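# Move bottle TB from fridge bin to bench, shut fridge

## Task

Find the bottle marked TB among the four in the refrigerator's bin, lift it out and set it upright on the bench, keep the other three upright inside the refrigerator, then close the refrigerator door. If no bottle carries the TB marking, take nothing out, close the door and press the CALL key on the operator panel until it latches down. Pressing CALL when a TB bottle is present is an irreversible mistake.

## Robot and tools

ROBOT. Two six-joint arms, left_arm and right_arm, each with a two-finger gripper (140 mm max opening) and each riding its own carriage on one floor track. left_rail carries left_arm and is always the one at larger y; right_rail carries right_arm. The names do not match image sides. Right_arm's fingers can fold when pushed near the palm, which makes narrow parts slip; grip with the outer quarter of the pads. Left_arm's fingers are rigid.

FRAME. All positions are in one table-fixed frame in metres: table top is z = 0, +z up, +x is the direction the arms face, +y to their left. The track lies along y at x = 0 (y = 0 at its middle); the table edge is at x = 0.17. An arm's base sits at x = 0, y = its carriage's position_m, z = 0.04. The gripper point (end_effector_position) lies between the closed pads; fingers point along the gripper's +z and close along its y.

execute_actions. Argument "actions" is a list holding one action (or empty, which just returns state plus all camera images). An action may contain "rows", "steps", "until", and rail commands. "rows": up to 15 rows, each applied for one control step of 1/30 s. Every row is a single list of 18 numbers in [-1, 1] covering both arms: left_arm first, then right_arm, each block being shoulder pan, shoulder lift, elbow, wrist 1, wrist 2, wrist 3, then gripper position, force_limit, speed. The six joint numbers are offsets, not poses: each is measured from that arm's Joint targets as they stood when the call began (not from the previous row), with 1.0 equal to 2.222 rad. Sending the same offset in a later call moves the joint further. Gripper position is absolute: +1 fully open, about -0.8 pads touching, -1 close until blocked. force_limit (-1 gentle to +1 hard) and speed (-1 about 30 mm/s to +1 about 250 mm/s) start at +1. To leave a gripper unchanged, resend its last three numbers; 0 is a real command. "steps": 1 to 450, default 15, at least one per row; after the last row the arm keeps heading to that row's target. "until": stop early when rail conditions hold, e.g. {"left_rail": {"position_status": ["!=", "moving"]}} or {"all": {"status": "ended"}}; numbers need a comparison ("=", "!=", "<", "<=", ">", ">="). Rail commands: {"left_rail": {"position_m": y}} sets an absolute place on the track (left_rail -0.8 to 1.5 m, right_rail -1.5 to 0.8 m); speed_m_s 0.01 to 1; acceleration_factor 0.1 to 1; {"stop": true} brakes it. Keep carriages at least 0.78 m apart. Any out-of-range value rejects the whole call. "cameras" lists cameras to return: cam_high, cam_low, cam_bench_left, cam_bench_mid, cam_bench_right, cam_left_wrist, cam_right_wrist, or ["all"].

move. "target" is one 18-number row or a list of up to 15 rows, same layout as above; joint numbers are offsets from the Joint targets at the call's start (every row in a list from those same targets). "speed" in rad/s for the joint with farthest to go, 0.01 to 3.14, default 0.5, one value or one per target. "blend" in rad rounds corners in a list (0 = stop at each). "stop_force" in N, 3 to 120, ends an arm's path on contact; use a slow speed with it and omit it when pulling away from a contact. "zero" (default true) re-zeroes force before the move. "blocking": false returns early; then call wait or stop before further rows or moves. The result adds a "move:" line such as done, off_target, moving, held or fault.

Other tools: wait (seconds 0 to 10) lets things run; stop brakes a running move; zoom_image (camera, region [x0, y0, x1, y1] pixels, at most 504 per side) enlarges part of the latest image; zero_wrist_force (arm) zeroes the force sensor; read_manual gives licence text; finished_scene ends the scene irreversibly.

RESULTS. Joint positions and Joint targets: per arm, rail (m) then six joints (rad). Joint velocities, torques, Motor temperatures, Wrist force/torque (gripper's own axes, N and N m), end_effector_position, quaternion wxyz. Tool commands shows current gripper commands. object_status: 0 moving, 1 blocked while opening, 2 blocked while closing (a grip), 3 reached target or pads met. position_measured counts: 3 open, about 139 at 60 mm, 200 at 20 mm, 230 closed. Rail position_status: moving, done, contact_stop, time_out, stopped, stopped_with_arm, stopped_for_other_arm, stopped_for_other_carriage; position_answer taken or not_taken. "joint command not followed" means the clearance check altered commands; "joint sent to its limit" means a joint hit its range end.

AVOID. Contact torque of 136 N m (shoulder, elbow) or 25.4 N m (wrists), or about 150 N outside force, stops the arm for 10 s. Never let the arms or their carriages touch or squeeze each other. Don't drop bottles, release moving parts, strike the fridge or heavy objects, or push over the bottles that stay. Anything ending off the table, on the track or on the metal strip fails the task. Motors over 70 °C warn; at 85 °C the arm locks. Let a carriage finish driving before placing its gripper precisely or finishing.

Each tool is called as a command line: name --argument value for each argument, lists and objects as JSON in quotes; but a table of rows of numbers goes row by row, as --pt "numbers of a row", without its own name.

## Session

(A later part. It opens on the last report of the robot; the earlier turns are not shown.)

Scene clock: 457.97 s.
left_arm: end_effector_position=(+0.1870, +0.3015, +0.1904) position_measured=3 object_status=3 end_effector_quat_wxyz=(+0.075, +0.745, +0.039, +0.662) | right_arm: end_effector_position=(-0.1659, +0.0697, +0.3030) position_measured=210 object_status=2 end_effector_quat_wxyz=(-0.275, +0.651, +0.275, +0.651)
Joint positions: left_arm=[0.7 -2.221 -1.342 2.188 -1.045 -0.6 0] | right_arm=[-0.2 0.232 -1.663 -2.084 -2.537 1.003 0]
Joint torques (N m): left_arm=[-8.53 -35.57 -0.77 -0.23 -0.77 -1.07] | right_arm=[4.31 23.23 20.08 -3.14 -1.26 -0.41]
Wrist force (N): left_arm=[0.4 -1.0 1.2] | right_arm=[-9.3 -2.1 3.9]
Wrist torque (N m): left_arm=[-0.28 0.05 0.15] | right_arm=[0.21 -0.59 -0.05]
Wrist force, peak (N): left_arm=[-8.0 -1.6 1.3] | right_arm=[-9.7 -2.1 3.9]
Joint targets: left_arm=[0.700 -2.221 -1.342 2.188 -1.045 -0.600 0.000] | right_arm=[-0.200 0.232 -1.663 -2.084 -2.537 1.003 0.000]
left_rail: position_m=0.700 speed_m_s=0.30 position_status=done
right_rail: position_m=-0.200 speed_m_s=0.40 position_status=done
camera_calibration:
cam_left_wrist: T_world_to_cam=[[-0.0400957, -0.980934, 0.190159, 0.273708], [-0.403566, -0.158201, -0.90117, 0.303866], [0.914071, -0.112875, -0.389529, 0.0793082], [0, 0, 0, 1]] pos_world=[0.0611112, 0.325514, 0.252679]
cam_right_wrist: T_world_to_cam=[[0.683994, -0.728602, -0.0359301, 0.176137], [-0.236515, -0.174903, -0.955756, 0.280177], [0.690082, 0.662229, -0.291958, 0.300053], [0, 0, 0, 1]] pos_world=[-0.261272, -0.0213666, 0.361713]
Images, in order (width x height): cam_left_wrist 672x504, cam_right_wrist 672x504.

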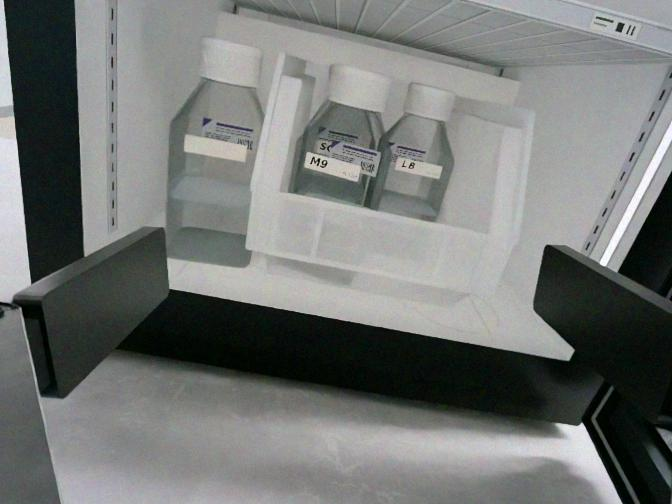

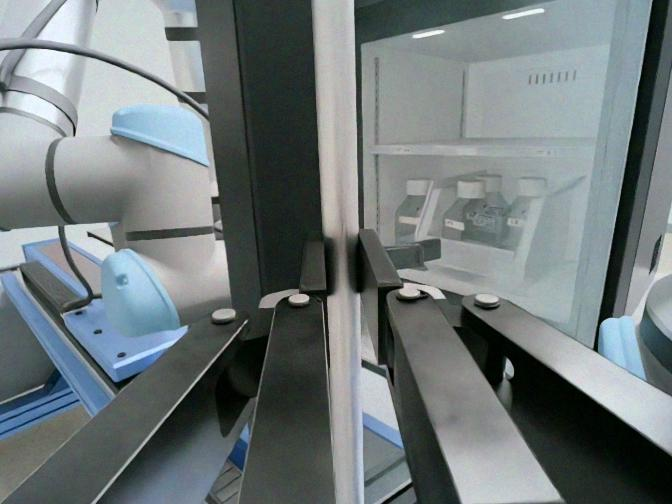

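execute_actions --actions '[{"left_rail":{"position_m":1.25,"speed_m_s":0.4,"acceleration_factor":0.4},"steps":120,"until":{"left_rail":{"position_status":["!=","moving"]}}}]'

move --pt "0 0 0 0 0 0 1 -1 0 -0.0944 -0.0212 0.0245 -0.0032 -0.0651 0 -1 0 -1" --pt "0 0 0 0 0 0 1 -1 0 -0.2085 -0.0600 0.0724 -0.0124 -0.1319 0 -1 0 -1" --pt "0 0 0 0 0 0 1 -1 0 -0.3093 -0.1017 0.1282 -0.0265 -0.1855 0 -1 0 -1" --pt "0 0 0 0 0 0 1 -1 0 -0.3983 -0.1444 0.1900 -0.0457 -0.2272 0 -1 0 -1" --pt "0 0 0 0 0 0 1 -1 0 -0.4776 -0.1870 0.2558 -0.0689 -0.2593 0 -1 0 -1" --pt "0 0 0 0 0 0 1 -1 0 -0.5493 -0.2293 0.3247 -0.0954 -0.2837 0 -1 0 -1" --speed 0.22 --blend '[0.05,0.05,0.05,0.05,0.05,0]' --stop_force 55 --cameras '["cam_right_wrist"]'

Scene clock: 462.67 s.
left_arm: end_effector_position=(+0.1870, +0.8515, +0.1904) position_measured=3 object_status=3 end_effector_quat_wxyz=(+0.075, +0.745, +0.040, +0.662) | right_arm: end_effector_position=(-0.1659, +0.0697, +0.3030) position_measured=210 object_status=2 end_effector_quat_wxyz=(-0.275, +0.651, +0.275, +0.651)
Joint positions: left_arm=[1.25 -2.221 -1.342 2.188 -1.045 -0.6 0] | right_arm=[-0.2 0.232 -1.663 -2.084 -2.537 1.003 0]
Joint torques (N m): left_arm=[-6.07 -30.33 -6.67 -0.33 2.9 -1.04] | right_arm=[4.01 22.96 19.9 -3.2 -1.2 -0.29]
Wrist force (N): left_arm=[0.1 -1.0 1.0] | right_arm=[-9.5 -1.9 3.8]
Wrist torque (N m): left_arm=[-0.28 0.11 0.14] | right_arm=[0.24 -0.55 -0.05]
Wrist force, peak (N): left_arm=[0.4 -1.5 1.2] | right_arm=[-9.7 -1.8 4.0]
Joint targets: left_arm=[1.250 -2.221 -1.342 2.188 -1.045 -0.600 0.000] | right_arm=[-0.200 0.232 -1.663 -2.084 -2.537 1.003 0.000]
Tool commands: left_gripper/position=+1.0 left_gripper/force_limit=-1.0 left_gripper/speed=+0.0 right_gripper/position=-1.0 right_gripper/force_limit=+0.0 right_gripper/speed=-1.0
left_rail: position_m=1.250 speed_m_s=0.40 position_status=done
right_rail: position_m=-0.200 speed_m_s=0.40 position_status=done

Scene clock: 469.43 s.
left_arm: end_effector_position=(+0.1870, +0.8515, +0.1904) position_measured=3 object_status=3 end_effector_quat_wxyz=(+0.075, +0.745, +0.039, +0.662) | right_arm: end_effector_position=(+0.0837, +0.4430, +0.3031) position_measured=210 object_status=2 end_effector_quat_wxyz=(-0.076, +0.703, +0.076, +0.703)
Joint positions: left_arm=[1.25 -2.221 -1.342 2.188 -1.045 -0.6 0] | right_arm=[-0.2 -0.988 -2.172 -1.362 -2.749 0.368 0]
Joint torques (N m): left_arm=[-0.31 -12.19 -21.43 2.4 3.46 -1.11] | right_arm=[-23.26 40.83 19.04 -6.54 12.23 -0.29]
Wrist force (N): left_arm=[0.3 -1.0 1.1] | right_arm=[7.0 -41.8 -5.4]
Wrist torque (N m): left_arm=[-0.28 0.08 0.14] | right_arm=[0.55 -0.80 -0.03]
Wrist force, peak (N): left_arm=[0.4 -1.2 1.2] | right_arm=[7.1 -41.9 -5.4]
Joint targets: left_arm=[1.250 -2.221 -1.342 2.188 -1.045 -0.600 0.000] | right_arm=[-0.200 -0.988 -2.172 -1.362 -2.749 0.372 0.000]
left_rail: position_m=1.250 speed_m_s=0.40 position_status=done
right_rail: position_m=-0.200 speed_m_s=0.40 position_status=done
move: done
camera_calibration:
cam_right_wrist: T_world_to_cam=[[0.167462, -0.985219, -0.036051, 0.434389], [-0.293715, -0.0149504, -0.955776, 0.33854], [0.94111, 0.170645, -0.291877, 0.0773752], [0, 0, 0, 1]] pos_world=[-0.0461279, 0.419826, 0.361813]
Images, in order (width x height): cam_right_wrist 672x504.

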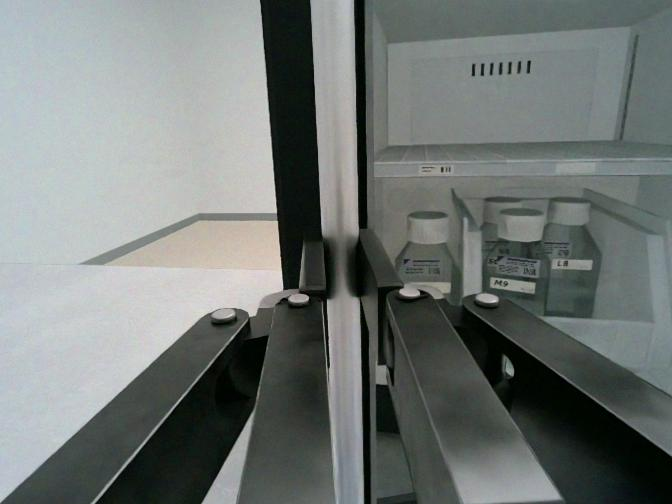

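move --pt "0 0 0 0 0 0 1 -1 0 -0.0657 -0.0420 0.0713 -0.0292 -0.0184 0 -1 0 -1" --pt "0 0 0 0 0 0 1 -1 0 -0.1080 -0.0706 0.1216 -0.0510 -0.0276 0 -1 0 -1" --pt "0 0 0 0 0 0 1 -1 0 -0.1261 -0.0829 0.1432 -0.0603 -0.0316 0 -1 0 -1" --speed '[0.12,0.1,0.03]' --blend '[0.03,0.02,0]' --stop_force 50 --cameras '["cam_right_wrist"]'

Scene clock: 475.17 s.
left_arm: end_effector_position=(+0.1870, +0.8515, +0.1904) position_measured=3 object_status=3 end_effector_quat_wxyz=(+0.075, +0.745, +0.039, +0.662) | right_arm: end_effector_position=(+0.2360, +0.4888, +0.3029) position_measured=210 object_status=2 end_effector_quat_wxyz=(+0.000, +0.707, +0.000, +0.707)
Joint positions: left_arm=[1.25 -2.221 -1.342 2.188 -1.045 -0.6 0] | right_arm=[-0.2 -1.268 -2.356 -1.044 -2.883 0.302 0]
Joint torques (N m): left_arm=[4.31 -12.32 -27.16 2.8 3.36 -1.13] | right_arm=[-22.4 41.74 19.46 -5.53 12.19 -0.27]
Wrist force (N): left_arm=[0.3 -0.9 1.2] | right_arm=[18.3 -42.0 -2.7]
Wrist torque (N m): left_arm=[-0.26 0.06 0.14] | right_arm=[0.43 -0.83 0.06]
Wrist force, peak (N): left_arm=[0.2 -1.0 1.3] | right_arm=[18.2 -42.2 -2.7]
Joint targets: left_arm=[1.250 -2.221 -1.342 2.188 -1.045 -0.600 0.000] | right_arm=[-0.200 -1.268 -2.356 -1.044 -2.883 0.302 0.000]
left_rail: position_m=1.250 speed_m_s=0.40 position_status=done
right_rail: position_m=-0.200 speed_m_s=0.40 position_status=done
move: done
camera_calibration:
cam_right_wrist: T_world_to_cam=[[-0.0456783, -0.998308, -0.0359691, 0.51067], [-0.29018, 0.0477142, -0.955782, 0.35232], [0.955881, -0.033221, -0.291869, 0.022283], [0, 0, 0, 1]] pos_world=[0.104263, 0.493735, 0.361613]
Images, in order (width x height): cam_right_wrist 672x504.

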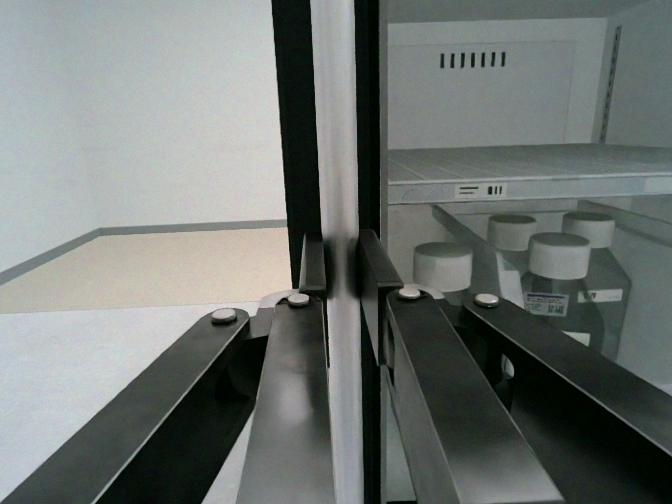

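execute_actions --actions '[{"rows":[[0,0,0,0,0,0,1,-1,0,0,0,0,0,0,0,0.2,0,-0.7]],"steps":45}]'

move --target '[0,0,0,0,0,0,1,-1,0,0.0643,-0.0239,0.0434,-0.0198,0.0645,0,0.2,0,-0.7]' --speed 0.2 --cameras '["cam_right_wrist"]'

Scene clock: 477.53 s.
left_arm: end_effector_position=(+0.1870, +0.8515, +0.1904) position_measured=3 object_status=3 end_effector_quat_wxyz=(+0.075, +0.745, +0.039, +0.662) | right_arm: end_effector_position=(+0.2360, +0.4886, +0.3029) position_measured=104 object_status=3 end_effector_quat_wxyz=(+0.000, +0.707, +0.000, +0.707)
Joint positions: left_arm=[1.25 -2.221 -1.342 2.188 -1.045 -0.6 0] | right_arm=[-0.2 -1.268 -2.356 -1.044 -2.883 0.302 0]
Joint torques (N m): left_arm=[5.92 -12.72 -27.49 2.89 3.43 -1.09] | right_arm=[8.69 59.78 18.79 2.1 -2.27 -0.24]
Wrist force (N): left_arm=[0.3 -1.0 1.1] | right_arm=[2.8 -0.7 2.0]
Wrist torque (N m): left_arm=[-0.29 0.08 0.14] | right_arm=[0.07 -0.52 0.04]
Wrist force, peak (N): left_arm=[0.2 -1.2 1.2] | right_arm=[18.3 -42.3 -2.8]
Joint targets: left_arm=[1.250 -2.221 -1.342 2.188 -1.045 -0.600 0.000] | right_arm=[-0.200 -1.268 -2.356 -1.044 -2.883 0.302 0.000]
left_rail: position_m=1.250 speed_m_s=0.40 position_status=done
right_rail: position_m=-0.200 speed_m_s=0.40 position_status=done

Scene clock: 478.80 s.
left_arm: end_effector_position=(+0.1870, +0.8515, +0.1904) position_measured=3 object_status=3 end_effector_quat_wxyz=(+0.075, +0.745, +0.039, +0.662) | right_arm: end_effector_position=(+0.1306, +0.4883, +0.3031) position_measured=104 object_status=3 end_effector_quat_wxyz=(+0.000, +0.707, +0.000, +0.707)
Joint positions: left_arm=[1.25 -2.221 -1.342 2.188 -1.045 -0.6 0] | right_arm=[-0.2 -1.126 -2.409 -0.948 -2.927 0.445 0]
Joint torques (N m): left_arm=[5.39 -12.48 -27.35 2.97 3.41 -1.08] | right_arm=[8.83 46.68 31.66 -3.38 2.4 -0.24]
Wrist force (N): left_arm=[0.3 -0.8 1.1] | right_arm=[2.6 -0.7 1.6]
Wrist torque (N m): left_arm=[-0.25 0.07 0.14] | right_arm=[0.07 -0.48 0.02]
Wrist force, peak (N): left_arm=[0.2 -1.2 1.2] | right_arm=[2.8 -0.4 3.1]
Joint targets: left_arm=[1.250 -2.221 -1.342 2.188 -1.045 -0.600 0.000] | right_arm=[-0.200 -1.126 -2.410 -0.948 -2.927 0.446 0.000]
left_rail: position_m=1.250 speed_m_s=0.40 position_status=done
right_rail: position_m=-0.200 speed_m_s=0.40 position_status=done
move: done
camera_calibration:
cam_right_wrist: T_world_to_cam=[[-0.0467553, -0.998278, -0.0354356, 0.505354], [-0.28986, 0.0475068, -0.955889, 0.322082], [0.955926, -0.0344215, -0.291582, 0.123574], [0, 0, 0, 1]] pos_world=[-0.00114114, 0.493436, 0.361815]
Images, in order (width x height): cam_right_wrist 672x504.

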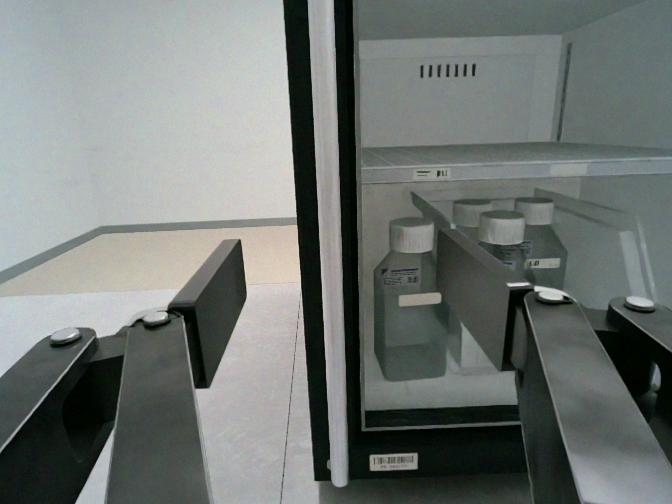

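execute_actions --actions '[{"right_rail":{"position_m":-1.1,"speed_m_s":0.5,"acceleration_factor":0.5},"steps":150,"until":{"right_rail":{"position_status":["!=","moving"]}}}]'

move --target '[0,0,0,0,0,0,1,-1,0,0.3714,0.3082,0.8634,0.9497,-0.9075,0,0.2,0,-0.7]' --speed 1.0

Scene clock: 485.13 s.
left_arm: end_effector_position=(+0.1870, +0.8515, +0.1904) position_measured=3 object_status=3 end_effector_quat_wxyz=(+0.075, +0.745, +0.039, +0.662) | right_arm: end_effector_position=(+0.1303, -0.4117, +0.3031) position_measured=104 object_status=3 end_effector_quat_wxyz=(+0.000, +0.707, +0.000, +0.707)
Joint positions: left_arm=[1.25 -2.221 -1.342 2.188 -1.045 -0.6 0] | right_arm=[-1.1 -1.126 -2.41 -0.948 -2.927 0.446 0]
Joint torques (N m): left_arm=[5.43 -12.52 -26.98 2.86 3.47 -1.18] | right_arm=[4.8 59.94 21.09 -2.39 1.45 -0.09]
Wrist force (N): left_arm=[0.1 -1.2 1.2] | right_arm=[2.6 -0.8 1.9]
Wrist torque (N m): left_arm=[-0.32 0.11 0.15] | right_arm=[0.03 -0.48 0.02]
Wrist force, peak (N): left_arm=[0.3 -1.3 1.2] | right_arm=[3.1 -1.4 1.9]
Joint targets: left_arm=[1.250 -2.221 -1.342 2.188 -1.045 -0.600 0.000] | right_arm=[-1.100 -1.126 -2.410 -0.948 -2.927 0.446 0.000]
Tool commands: left_gripper/position=+1.0 left_gripper/force_limit=-1.0 left_gripper/speed=+0.0 right_gripper/position=+0.2 right_gripper/force_limit=+0.0 right_gripper/speed=-0.7
left_rail: position_m=1.250 speed_m_s=0.40 position_status=done
right_rail: position_m=-1.100 speed_m_s=0.50 position_status=done

Scene clock: 488.10 s.
left_arm: end_effector_position=(+0.1870, +0.8515, +0.1904) position_measured=3 object_status=3 end_effector_quat_wxyz=(+0.075, +0.745, +0.039, +0.662) | right_arm: end_effector_position=(+0.3455, -1.0674, +0.5799) position_measured=104 object_status=3 end_effector_quat_wxyz=(+0.000, +0.150, +0.989, +0.000)
Joint positions: left_arm=[1.25 -2.221 -1.342 2.188 -1.045 -0.6 0] | right_arm=[-1.1 -0.3 -1.725 0.971 -0.817 -1.571 0]
Joint torques (N m): left_arm=[6.04 -12.4 -27.1 2.81 3.42 -1.23] | right_arm=[7.17 -3.64 -9.01 0.23 -2.33 -0.11]
Wrist force (N): left_arm=[0.3 -1.0 1.0] | right_arm=[1.3 2.0 -0.5]
Wrist torque (N m): left_arm=[-0.28 0.08 0.14] | right_arm=[0.41 -0.27 -0.04]
Wrist force, peak (N): left_arm=[0.4 -1.1 1.3] | right_arm=[-3.4 2.4 1.1]
Joint targets: left_arm=[1.250 -2.221 -1.342 2.188 -1.045 -0.600 0.000] | right_arm=[-1.100 -0.300 -1.725 0.971 -0.816 -1.571 0.000]
left_rail: position_m=1.250 speed_m_s=0.40 position_status=done
right_rail: position_m=-1.100 speed_m_s=0.50 position_status=done
move: done

move --target '[0,0,0,0,0,0,1,-1,0,0.1350,0.1943,0.2376,-0.4323,0,0,1,0,0]' --speed 0.8

execute_actions --actions '[{"right_rail":{"position_m":-0.7,"speed_m_s":0.4,"acceleration_factor":0.5},"steps":150,"until":{"right_rail":{"position_status":["!=","moving"]}}}]' --cameras '["cam_right_wrist","cam_bench_mid"]'

Scene clock: 490.60 s.
left_arm: end_effector_position=(+0.1870, +0.8515, +0.1904) position_measured=3 object_status=3 end_effector_quat_wxyz=(+0.075, +0.745, +0.039, +0.662) | right_arm: end_effector_position=(+0.6003, -0.9670, +0.2201) position_measured=3 object_status=3 end_effector_quat_wxyz=(+0.000, +0.000, +1.000, +0.000)
Joint positions: left_arm=[1.25 -2.221 -1.342 2.188 -1.045 -0.6 0] | right_arm=[-1.1 -0.001 -1.293 1.499 -1.777 -1.571 0]
Joint torques (N m): left_arm=[5.24 -12.19 -27.27 2.76 3.45 -1.24] | right_arm=[7.97 -27.9 -14.02 -5.06 -0.71 0]
Wrist force (N): left_arm=[0.1 -0.9 1.3] | right_arm=[1.5 1.8 0.1]
Wrist torque (N m): left_arm=[-0.27 0.11 0.14] | right_arm=[0.39 -0.31 0.01]
Wrist force, peak (N): left_arm=[0.3 -1.1 1.3] | right_arm=[3.6 1.4 -1.6]
Joint targets: left_arm=[1.250 -2.221 -1.342 2.188 -1.045 -0.600 0.000] | right_arm=[-1.100 0.000 -1.293 1.499 -1.777 -1.571 0.000]
left_rail: position_m=1.250 speed_m_s=0.40 position_status=done
right_rail: position_m=-1.100 speed_m_s=0.50 position_status=done
move: done

Scene clock: 493.13 s.
left_arm: end_effector_position=(+0.1870, +0.8515, +0.1904) position_measured=3 object_status=3 end_effector_quat_wxyz=(+0.075, +0.745, +0.039, +0.662) | right_arm: end_effector_position=(+0.6004, -0.5670, +0.2200) position_measured=3 object_status=3 end_effector_quat_wxyz=(+0.000, +0.000, +1.000, +0.000)
Joint positions: left_arm=[1.25 -2.221 -1.342 2.188 -1.045 -0.6 0] | right_arm=[-0.7 0 -1.293 1.499 -1.777 -1.571 0]
Joint torques (N m): left_arm=[5.64 -12.26 -27.12 2.82 3.34 -1.32] | right_arm=[-5.31 -27.94 -15.68 -4.64 1.36 0.02]
Wrist force (N): left_arm=[0.2 -1.0 1.2] | right_arm=[1.4 1.7 -0.2]
Wrist torque (N m): left_arm=[-0.28 0.09 0.14] | right_arm=[0.37 -0.29 0.01]
Wrist force, peak (N): left_arm=[0.3 -1.2 1.3] | right_arm=[1.5 2.6 -0.1]
Joint targets: left_arm=[1.250 -2.221 -1.342 2.188 -1.045 -0.600 0.000] | right_arm=[-0.700 0.000 -1.293 1.499 -1.777 -1.571 0.000]
Tool commands: left_gripper/position=+1.0 left_gripper/force_limit=-1.0 left_gripper/speed=+0.0 right_gripper/position=+1.0 right_gripper/force_limit=+0.0 right_gripper/speed=+0.0
left_rail: position_m=1.250 speed_m_s=0.40 position_status=done
right_rail: position_m=-0.700 speed_m_s=0.40 position_status=done
camera_calibration:
cam_right_wrist: T_world_to_cam=[[0.0363054, 0.998271, 0.0462251, 0.535023], [0.955641, -0.0482095, 0.290561, -0.647338], [0.292287, 0.0336257, -0.955739, 0.197101], [0, 0, 0, 1]] pos_world=[0.541589, -0.571933, 0.351737]
Images, in order (width x height): cam_bench_mid 672x504, cam_right_wrist 672x504.

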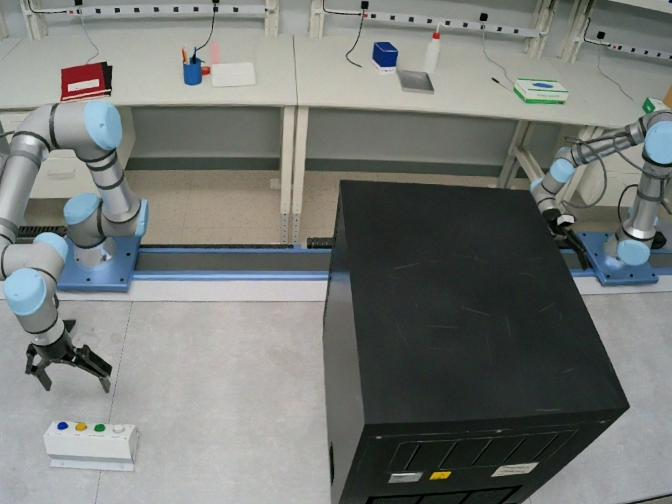

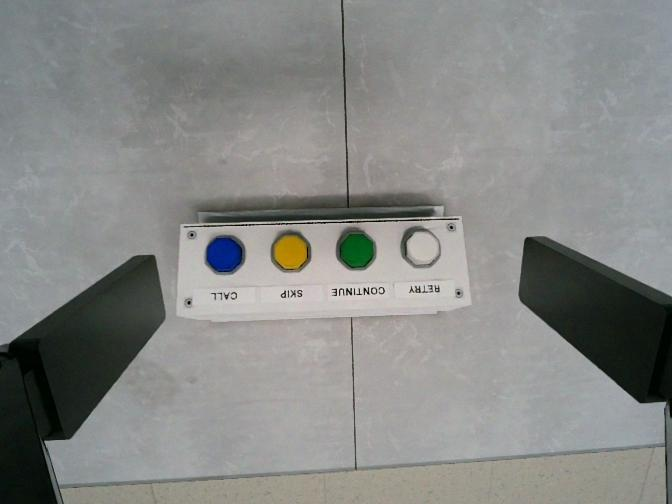

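execute_actions --actions '[{"right_rail":{"position_m":-0.7737,"speed_m_s":0.2,"acceleration_factor":0.5},"steps":90,"until":{"right_rail":{"position_status":["!=","moving"]}}}]'

move --target '[0,0,0,0,0,0,1,-1,0,0,0.0400,0.0173,-0.0573,0,0,-1,-1,0]' --speed 0.3 --cameras '["cam_right_wrist","cam_bench_right"]'

Scene clock: 497.03 s.
left_arm: end_effector_position=(+0.1870, +0.8515, +0.1904) position_measured=3 object_status=3 end_effector_quat_wxyz=(+0.075, +0.745, +0.039, +0.662) | right_arm: end_effector_position=(+0.6004, -0.6407, +0.2200) position_measured=3 object_status=3 end_effector_quat_wxyz=(+0.000, +0.000, +1.000, +0.000)
Joint positions: left_arm=[1.25 -2.221 -1.342 2.188 -1.045 -0.6 0] | right_arm=[-0.774 0 -1.293 1.499 -1.777 -1.571 0]
Joint torques (N m): left_arm=[5.58 -12.07 -27.01 2.74 3.43 -1.31] | right_arm=[-6.88 -28.75 -18.81 -4.18 2.02 0.02]
Wrist force (N): left_arm=[0.3 -1.1 0.9] | right_arm=[1.6 2.0 0.0]
Wrist torque (N m): left_arm=[-0.30 0.07 0.14] | right_arm=[0.42 -0.33 0.00]
Wrist force, peak (N): left_arm=[0.3 -0.9 1.4] | right_arm=[1.4 2.6 -0.2]
Joint targets: left_arm=[1.250 -2.221 -1.342 2.188 -1.045 -0.600 0.000] | right_arm=[-0.774 0.000 -1.293 1.499 -1.777 -1.571 0.000]
Tool commands: left_gripper/position=+1.0 left_gripper/force_limit=-1.0 left_gripper/speed=+0.0 right_gripper/position=+1.0 right_gripper/force_limit=+0.0 right_gripper/speed=+0.0
left_rail: position_m=1.250 speed_m_s=0.40 position_status=done
right_rail: position_m=-0.774 speed_m_s=0.20 position_status=done

Scene clock: 498.33 s.
left_arm: end_effector_position=(+0.1870, +0.8515, +0.1904) position_measured=3 object_status=3 end_effector_quat_wxyz=(+0.075, +0.745, +0.039, +0.662) | right_arm: end_effector_position=(+0.6229, -0.6407, +0.1599) position_measured=233 object_status=3 end_effector_quat_wxyz=(+0.000, +0.000, +1.000, +0.000)
Joint positions: left_arm=[1.25 -2.221 -1.342 2.188 -1.045 -0.6 0] | right_arm=[-0.774 0 -1.204 1.537 -1.904 -1.571 0]
Joint torques (N m): left_arm=[4.87 -12.03 -26.82 2.81 3.48 -1.18] | right_arm=[-6.62 -30.18 -13.46 -5 2.03 -0.04]
Wrist force (N): left_arm=[0.2 -0.9 1.0] | right_arm=[1.0 1.7 -0.1]
Wrist torque (N m): left_arm=[-0.26 0.10 0.14] | right_arm=[0.39 -0.20 0.00]
Wrist force, peak (N): left_arm=[0.4 -1.2 1.1] | right_arm=[1.8 1.9 -1.1]
Joint targets: left_arm=[1.250 -2.221 -1.342 2.188 -1.045 -0.600 0.000] | right_arm=[-0.774 0.000 -1.204 1.537 -1.904 -1.571 0.000]
left_rail: position_m=1.250 speed_m_s=0.40 position_status=done
right_rail: position_m=-0.774 speed_m_s=0.20 position_status=done
move: done
camera_calibration:
cam_right_wrist: T_world_to_cam=[[0.0364006, 0.998266, 0.0462546, 0.610491], [0.955638, -0.0483092, 0.290557, -0.654992], [0.292287, 0.0336262, -0.955739, 0.135563], [0, 0, 0, 1]] pos_world=[0.564089, -0.645633, 0.291637]
Images, in order (width x height): cam_bench_right 672x504, cam_right_wrist 672x504.

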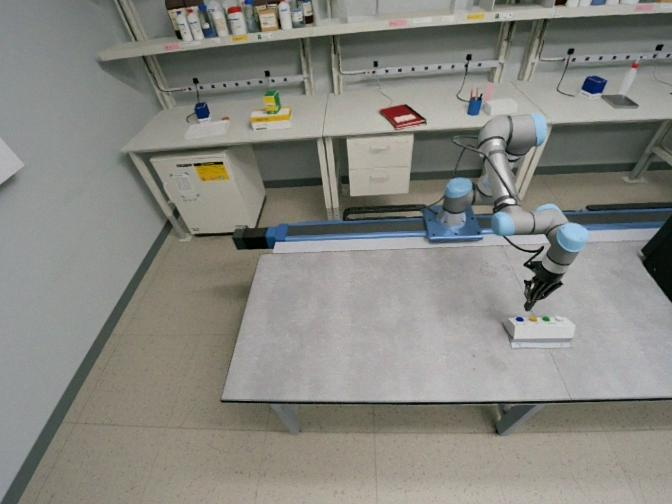

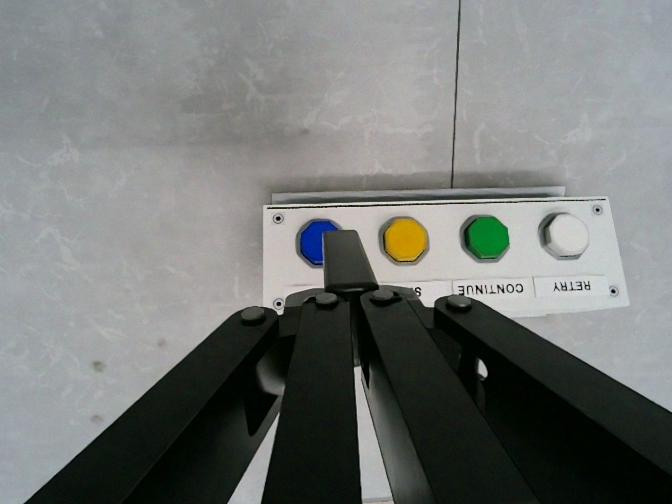

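execute_actions --actions '[{"right_rail":{"position_m":-0.7832,"speed_m_s":0.1,"acceleration_factor":0.5},"steps":60,"until":{"right_rail":{"position_status":["!=","moving"]}}}]'

move --target '[0,0,0,0,0,0,1,-1,0,0,0.0200,0.0078,-0.0278,0,0,-1,-1,0]' --speed 0.2 --cameras '["cam_right_wrist"]'

Scene clock: 501.30 s.
left_arm: end_effector_position=(+0.1870, +0.8515, +0.1904) position_measured=3 object_status=3 end_effector_quat_wxyz=(+0.075, +0.745, +0.039, +0.662) | right_arm: end_effector_position=(+0.6229, -0.6502, +0.1599) position_measured=233 object_status=3 end_effector_quat_wxyz=(+0.000, +0.000, +1.000, +0.000)
Joint positions: left_arm=[1.25 -2.221 -1.342 2.188 -1.045 -0.6 0] | right_arm=[-0.783 0 -1.204 1.537 -1.904 -1.571 0]
Joint torques (N m): left_arm=[5.46 -12.81 -27.37 2.76 3.38 -1.33] | right_arm=[-6.89 -29.73 -13.59 -4.94 2.02 0.11]
Wrist force (N): left_arm=[0.3 -1.0 1.0] | right_arm=[1.2 1.7 -0.3]
Wrist torque (N m): left_arm=[-0.30 0.08 0.15] | right_arm=[0.38 -0.23 0.00]
Wrist force, peak (N): left_arm=[0.4 -1.1 1.2] | right_arm=[1.2 2.3 0.2]
Joint targets: left_arm=[1.250 -2.221 -1.342 2.188 -1.045 -0.600 0.000] | right_arm=[-0.783 0.000 -1.204 1.537 -1.904 -1.571 0.000]
Tool commands: left_gripper/position=+1.0 left_gripper/force_limit=-1.0 left_gripper/speed=+0.0 right_gripper/position=-1.0 right_gripper/force_limit=-1.0 right_gripper/speed=+0.0
left_rail: position_m=1.250 speed_m_s=0.40 position_status=done
right_rail: position_m=-0.783 speed_m_s=0.10 position_status=done

Scene clock: 502.27 s.
left_arm: end_effector_position=(+0.1870, +0.8515, +0.1904) position_measured=3 object_status=3 end_effector_quat_wxyz=(+0.075, +0.745, +0.039, +0.662) | right_arm: end_effector_position=(+0.6317, -0.6502, +0.1303) position_measured=233 object_status=3 end_effector_quat_wxyz=(+0.000, +0.000, +1.000, +0.000)
Joint positions: left_arm=[1.25 -2.221 -1.342 2.188 -1.045 -0.6 0] | right_arm=[-0.783 0 -1.16 1.555 -1.966 -1.571 0]
Joint torques (N m): left_arm=[5.42 -12.48 -27.41 2.87 3.41 -1.19] | right_arm=[-6.86 -29.88 -12.67 -4.51 2.06 0.14]
Wrist force (N): left_arm=[0.0 -1.1 1.0] | right_arm=[1.0 1.7 0.1]
Wrist torque (N m): left_arm=[-0.30 0.13 0.15] | right_arm=[0.38 -0.22 -0.01]
Wrist force, peak (N): left_arm=[0.3 -1.1 1.2] | right_arm=[1.2 1.9 0.4]
Joint targets: left_arm=[1.250 -2.221 -1.342 2.188 -1.045 -0.600 0.000] | right_arm=[-0.783 0.000 -1.160 1.555 -1.966 -1.571 0.000]
left_rail: position_m=1.250 speed_m_s=0.40 position_status=done
right_rail: position_m=-0.783 speed_m_s=0.10 position_status=done
move: done
camera_calibration:
cam_right_wrist: T_world_to_cam=[[0.0363995, 0.998266, 0.0462581, 0.621027], [0.95561, -0.0483123, 0.290648, -0.655241], [0.292379, 0.0336253, -0.955711, 0.104864], [0, 0, 0, 1]] pos_world=[0.572889, -0.655133, 0.261937]
Images, in order (width x height): cam_right_wrist 672x504.

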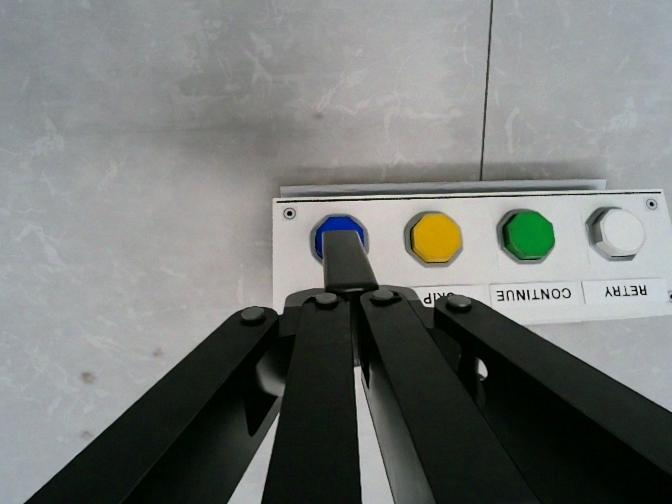

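move --target '[0,0,0,0,0,0,1,-1,0,0,0.0259,0.0314,-0.0572,0,0,0,-1,-1,0]'


move --target '[0,0,0,0,0,0,1,-1,0,0,0.0259,0.0314,-0.0572,0,0,-1,-1,0]' --speed 0.03 --stop_force 25 --cameras '["cam_right_wrist","cam_bench_right"]'

Scene clock: 507.27 s.
left_arm: end_effector_position=(+0.1870, +0.8515, +0.1904) position_measured=3 object_status=3 end_effector_quat_wxyz=(+0.075, +0.745, +0.039, +0.662) | right_arm: end_effector_position=(+0.6325, -0.6502, +0.1041) position_measured=233 object_status=3 end_effector_quat_wxyz=(+0.000, +0.000, +1.000, +0.000)
Joint positions: left_arm=[1.25 -2.221 -1.342 2.188 -1.045 -0.6 0] | right_arm=[-0.783 0 -1.133 1.587 -2.026 -1.571 0]
Joint torques (N m): left_arm=[5.22 -11.9 -26.77 2.83 3.28 -1.43] | right_arm=[-7.17 -29.89 -21.33 1.52 2.02 0.12]
Wrist force (N): left_arm=[0.0 -1.0 1.1] | right_arm=[6.4 1.7 -26.2]
Wrist torque (N m): left_arm=[-0.28 0.13 0.14] | right_arm=[0.40 -0.46 -0.03]
Wrist force, peak (N): left_arm=[0.2 -1.1 1.4] | right_arm=[13.0 1.2 -41.4]
Joint targets: left_arm=[1.250 -2.221 -1.342 2.188 -1.045 -0.600 0.000] | right_arm=[-0.783 0.000 -1.133 1.587 -2.026 -1.571 0.000]
left_rail: position_m=1.250 speed_m_s=0.40 position_status=done
right_rail: position_m=-0.783 speed_m_s=0.10 position_status=done
move: contact (right_arm); right_arm: the wrist 1 is farthest, 0.067 rad from its target
camera_calibration:
cam_right_wrist: T_world_to_cam=[[0.036405, 0.998266, 0.046256, 0.622203], [0.955637, -0.0483137, 0.290556, -0.648414], [0.292287, 0.0336262, -0.955739, 0.0797461], [0, 0, 0, 1]] pos_world=[0.573689, -0.655133, 0.235837]
Images, in order (width x height): cam_bench_right 672x504, cam_right_wrist 672x504.

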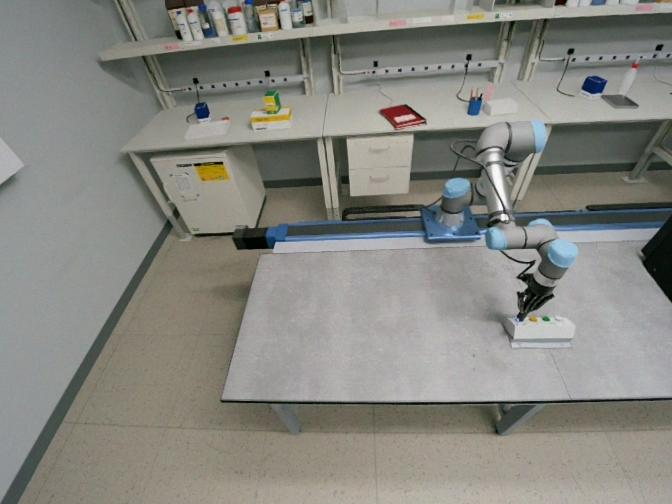

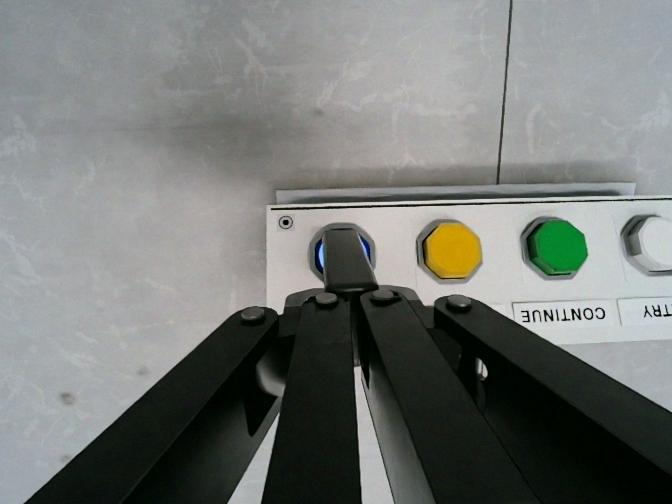

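move --target '[0,0,0,0,0,0,1,-1,0,0,-0.0122,-0.0144,0.027,0,0,-1,-1,0]' --speed 0.05 --cameras '["cam_right_wrist"]'

zoom_image --camera "cam_right_wrist" --region '[240, 180, 520, 390]'

Scene clock: 509.30 s.
left_arm: end_effector_position=(+0.1870, +0.8515, +0.1904) position_measured=3 object_status=3 end_effector_quat_wxyz=(+0.075, +0.745, +0.039, +0.662) | right_arm: end_effector_position=(+0.6313, -0.6502, +0.1297) position_measured=233 object_status=3 end_effector_quat_wxyz=(+0.000, +0.000, +1.000, +0.000)
Joint positions: left_arm=[1.25 -2.221 -1.342 2.188 -1.045 -0.6 0] | right_arm=[-0.783 0 -1.16 1.555 -1.966 -1.571 0]
Joint torques (N m): left_arm=[5.54 -11.77 -26.86 2.81 3.33 -1.36] | right_arm=[-7.22 -46.21 -33.69 0.51 1.92 0.05]
Wrist force (N): left_arm=[0.2 -0.9 1.2] | right_arm=[0.9 1.9 -0.3]
Wrist torque (N m): left_arm=[-0.27 0.09 0.14] | right_arm=[0.41 -0.19 -0.01]
Wrist force, peak (N): left_arm=[0.3 -1.1 1.3] | right_arm=[6.8 2.0 -26.3]
Joint targets: left_arm=[1.250 -2.221 -1.342 2.188 -1.045 -0.600 0.000] | right_arm=[-0.783 0.000 -1.160 1.555 -1.966 -1.571 0.000]
left_rail: position_m=1.250 speed_m_s=0.40 position_status=done
right_rail: position_m=-0.783 speed_m_s=0.10 position_status=done
move: done
camera_calibration:
cam_right_wrist: T_world_to_cam=[[0.0364438, 0.998266, 0.0462192, 0.621041], [0.955913, -0.0483082, 0.28965, -0.654747], [0.29138, 0.0336256, -0.956016, 0.105226], [0, 0, 0, 1]] pos_world=[0.572587, -0.655133, 0.261541]
Images, in order (width x height): cam_right_wrist 672x504.

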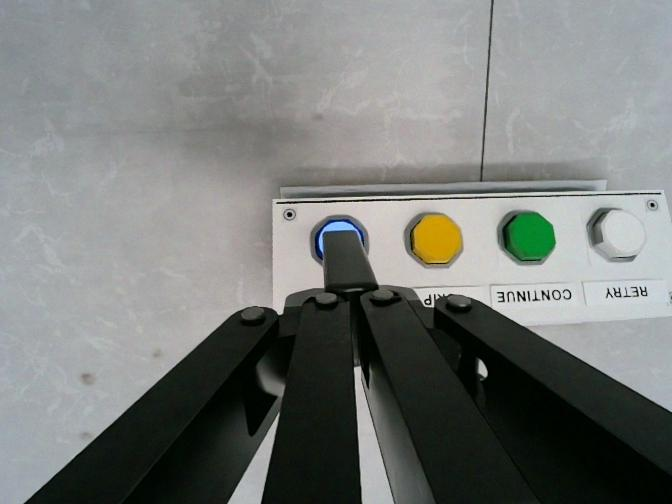

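Scaled by 1.800 from the camera's 672x504 image, which has a finer 960x720 frame.

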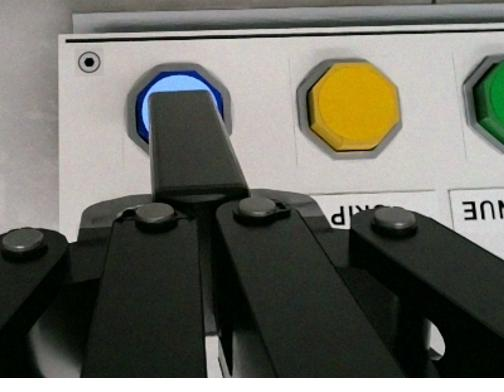

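execute_actions --actions '[]' --cameras '["cam_high","cam_bench_mid"]'

zoom_image --camera "cam_bench_mid" --region '[0, 200, 336, 452]'

Scene clock: 509.67 s.
left_arm: end_effector_position=(+0.1870, +0.8515, +0.1904) position_measured=3 object_status=3 end_effector_quat_wxyz=(+0.075, +0.745, +0.039, +0.662) | right_arm: end_effector_position=(+0.6313, -0.6502, +0.1299) position_measured=233 object_status=3 end_effector_quat_wxyz=(+0.000, +0.000, +1.000, +0.000)
Joint positions: left_arm=[1.25 -2.221 -1.342 2.188 -1.045 -0.6 0] | right_arm=[-0.783 0 -1.16 1.555 -1.966 -1.571 0]
Joint velocities: within noise
Joint torques (N m): left_arm=[5.4 -11.99 -27.35 2.82 3.36 -1.4] | right_arm=[-7.04 -44.92 -32.4 0.23 2.03 0.11]
Motor temperatures (°C): left_arm=[34 27 34 32 36 35] | right_arm=[32 38 35 39 44 35]
Wrist force (N): left_arm=[0.2 -1.0 1.1] | right_arm=[1.1 2.0 -0.2]
Wrist torque (N m): left_arm=[-0.29 0.09 0.15] | right_arm=[0.44 -0.23 -0.02]
Wrist force, peak (N): left_arm=[0.3 -1.2 1.2] | right_arm=[1.1 2.0 -0.5]
Joint targets: left_arm=[1.250 -2.221 -1.342 2.188 -1.045 -0.600 0.000] | right_arm=[-0.783 0.000 -1.160 1.555 -1.966 -1.571 0.000]
Tool commands: left_gripper/position=+1.0 left_gripper/force_limit=-1.0 left_gripper/speed=+0.0 right_gripper/position=-1.0 right_gripper/force_limit=-1.0 right_gripper/speed=+0.0
left_rail: position_m=1.250 speed_m_s=0.40 position_status=done
right_rail: position_m=-0.783 speed_m_s=0.10 position_status=done
Images, in order (width x height): cam_high 672x504, cam_bench_mid 672x504.

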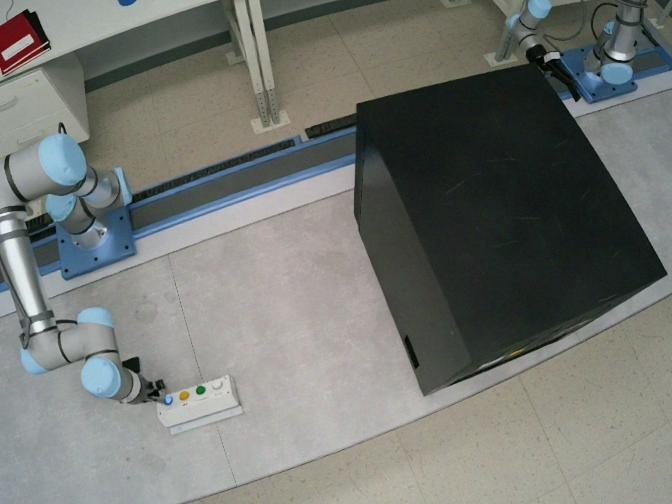

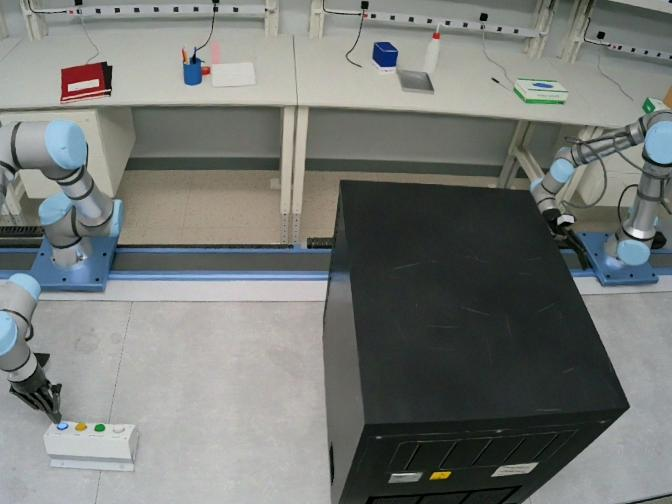

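Scaled by 1.500 from the camera's 672x504 image, which has a finer 960x720 frame.

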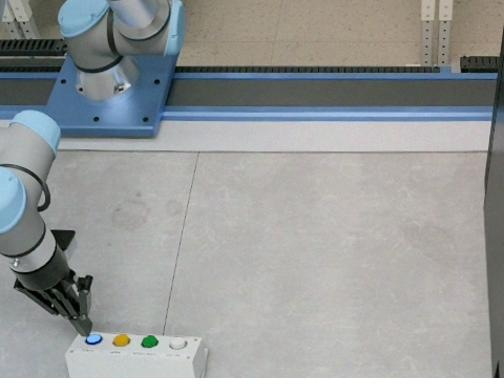

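finished_scene

The scene is finished: the task was done.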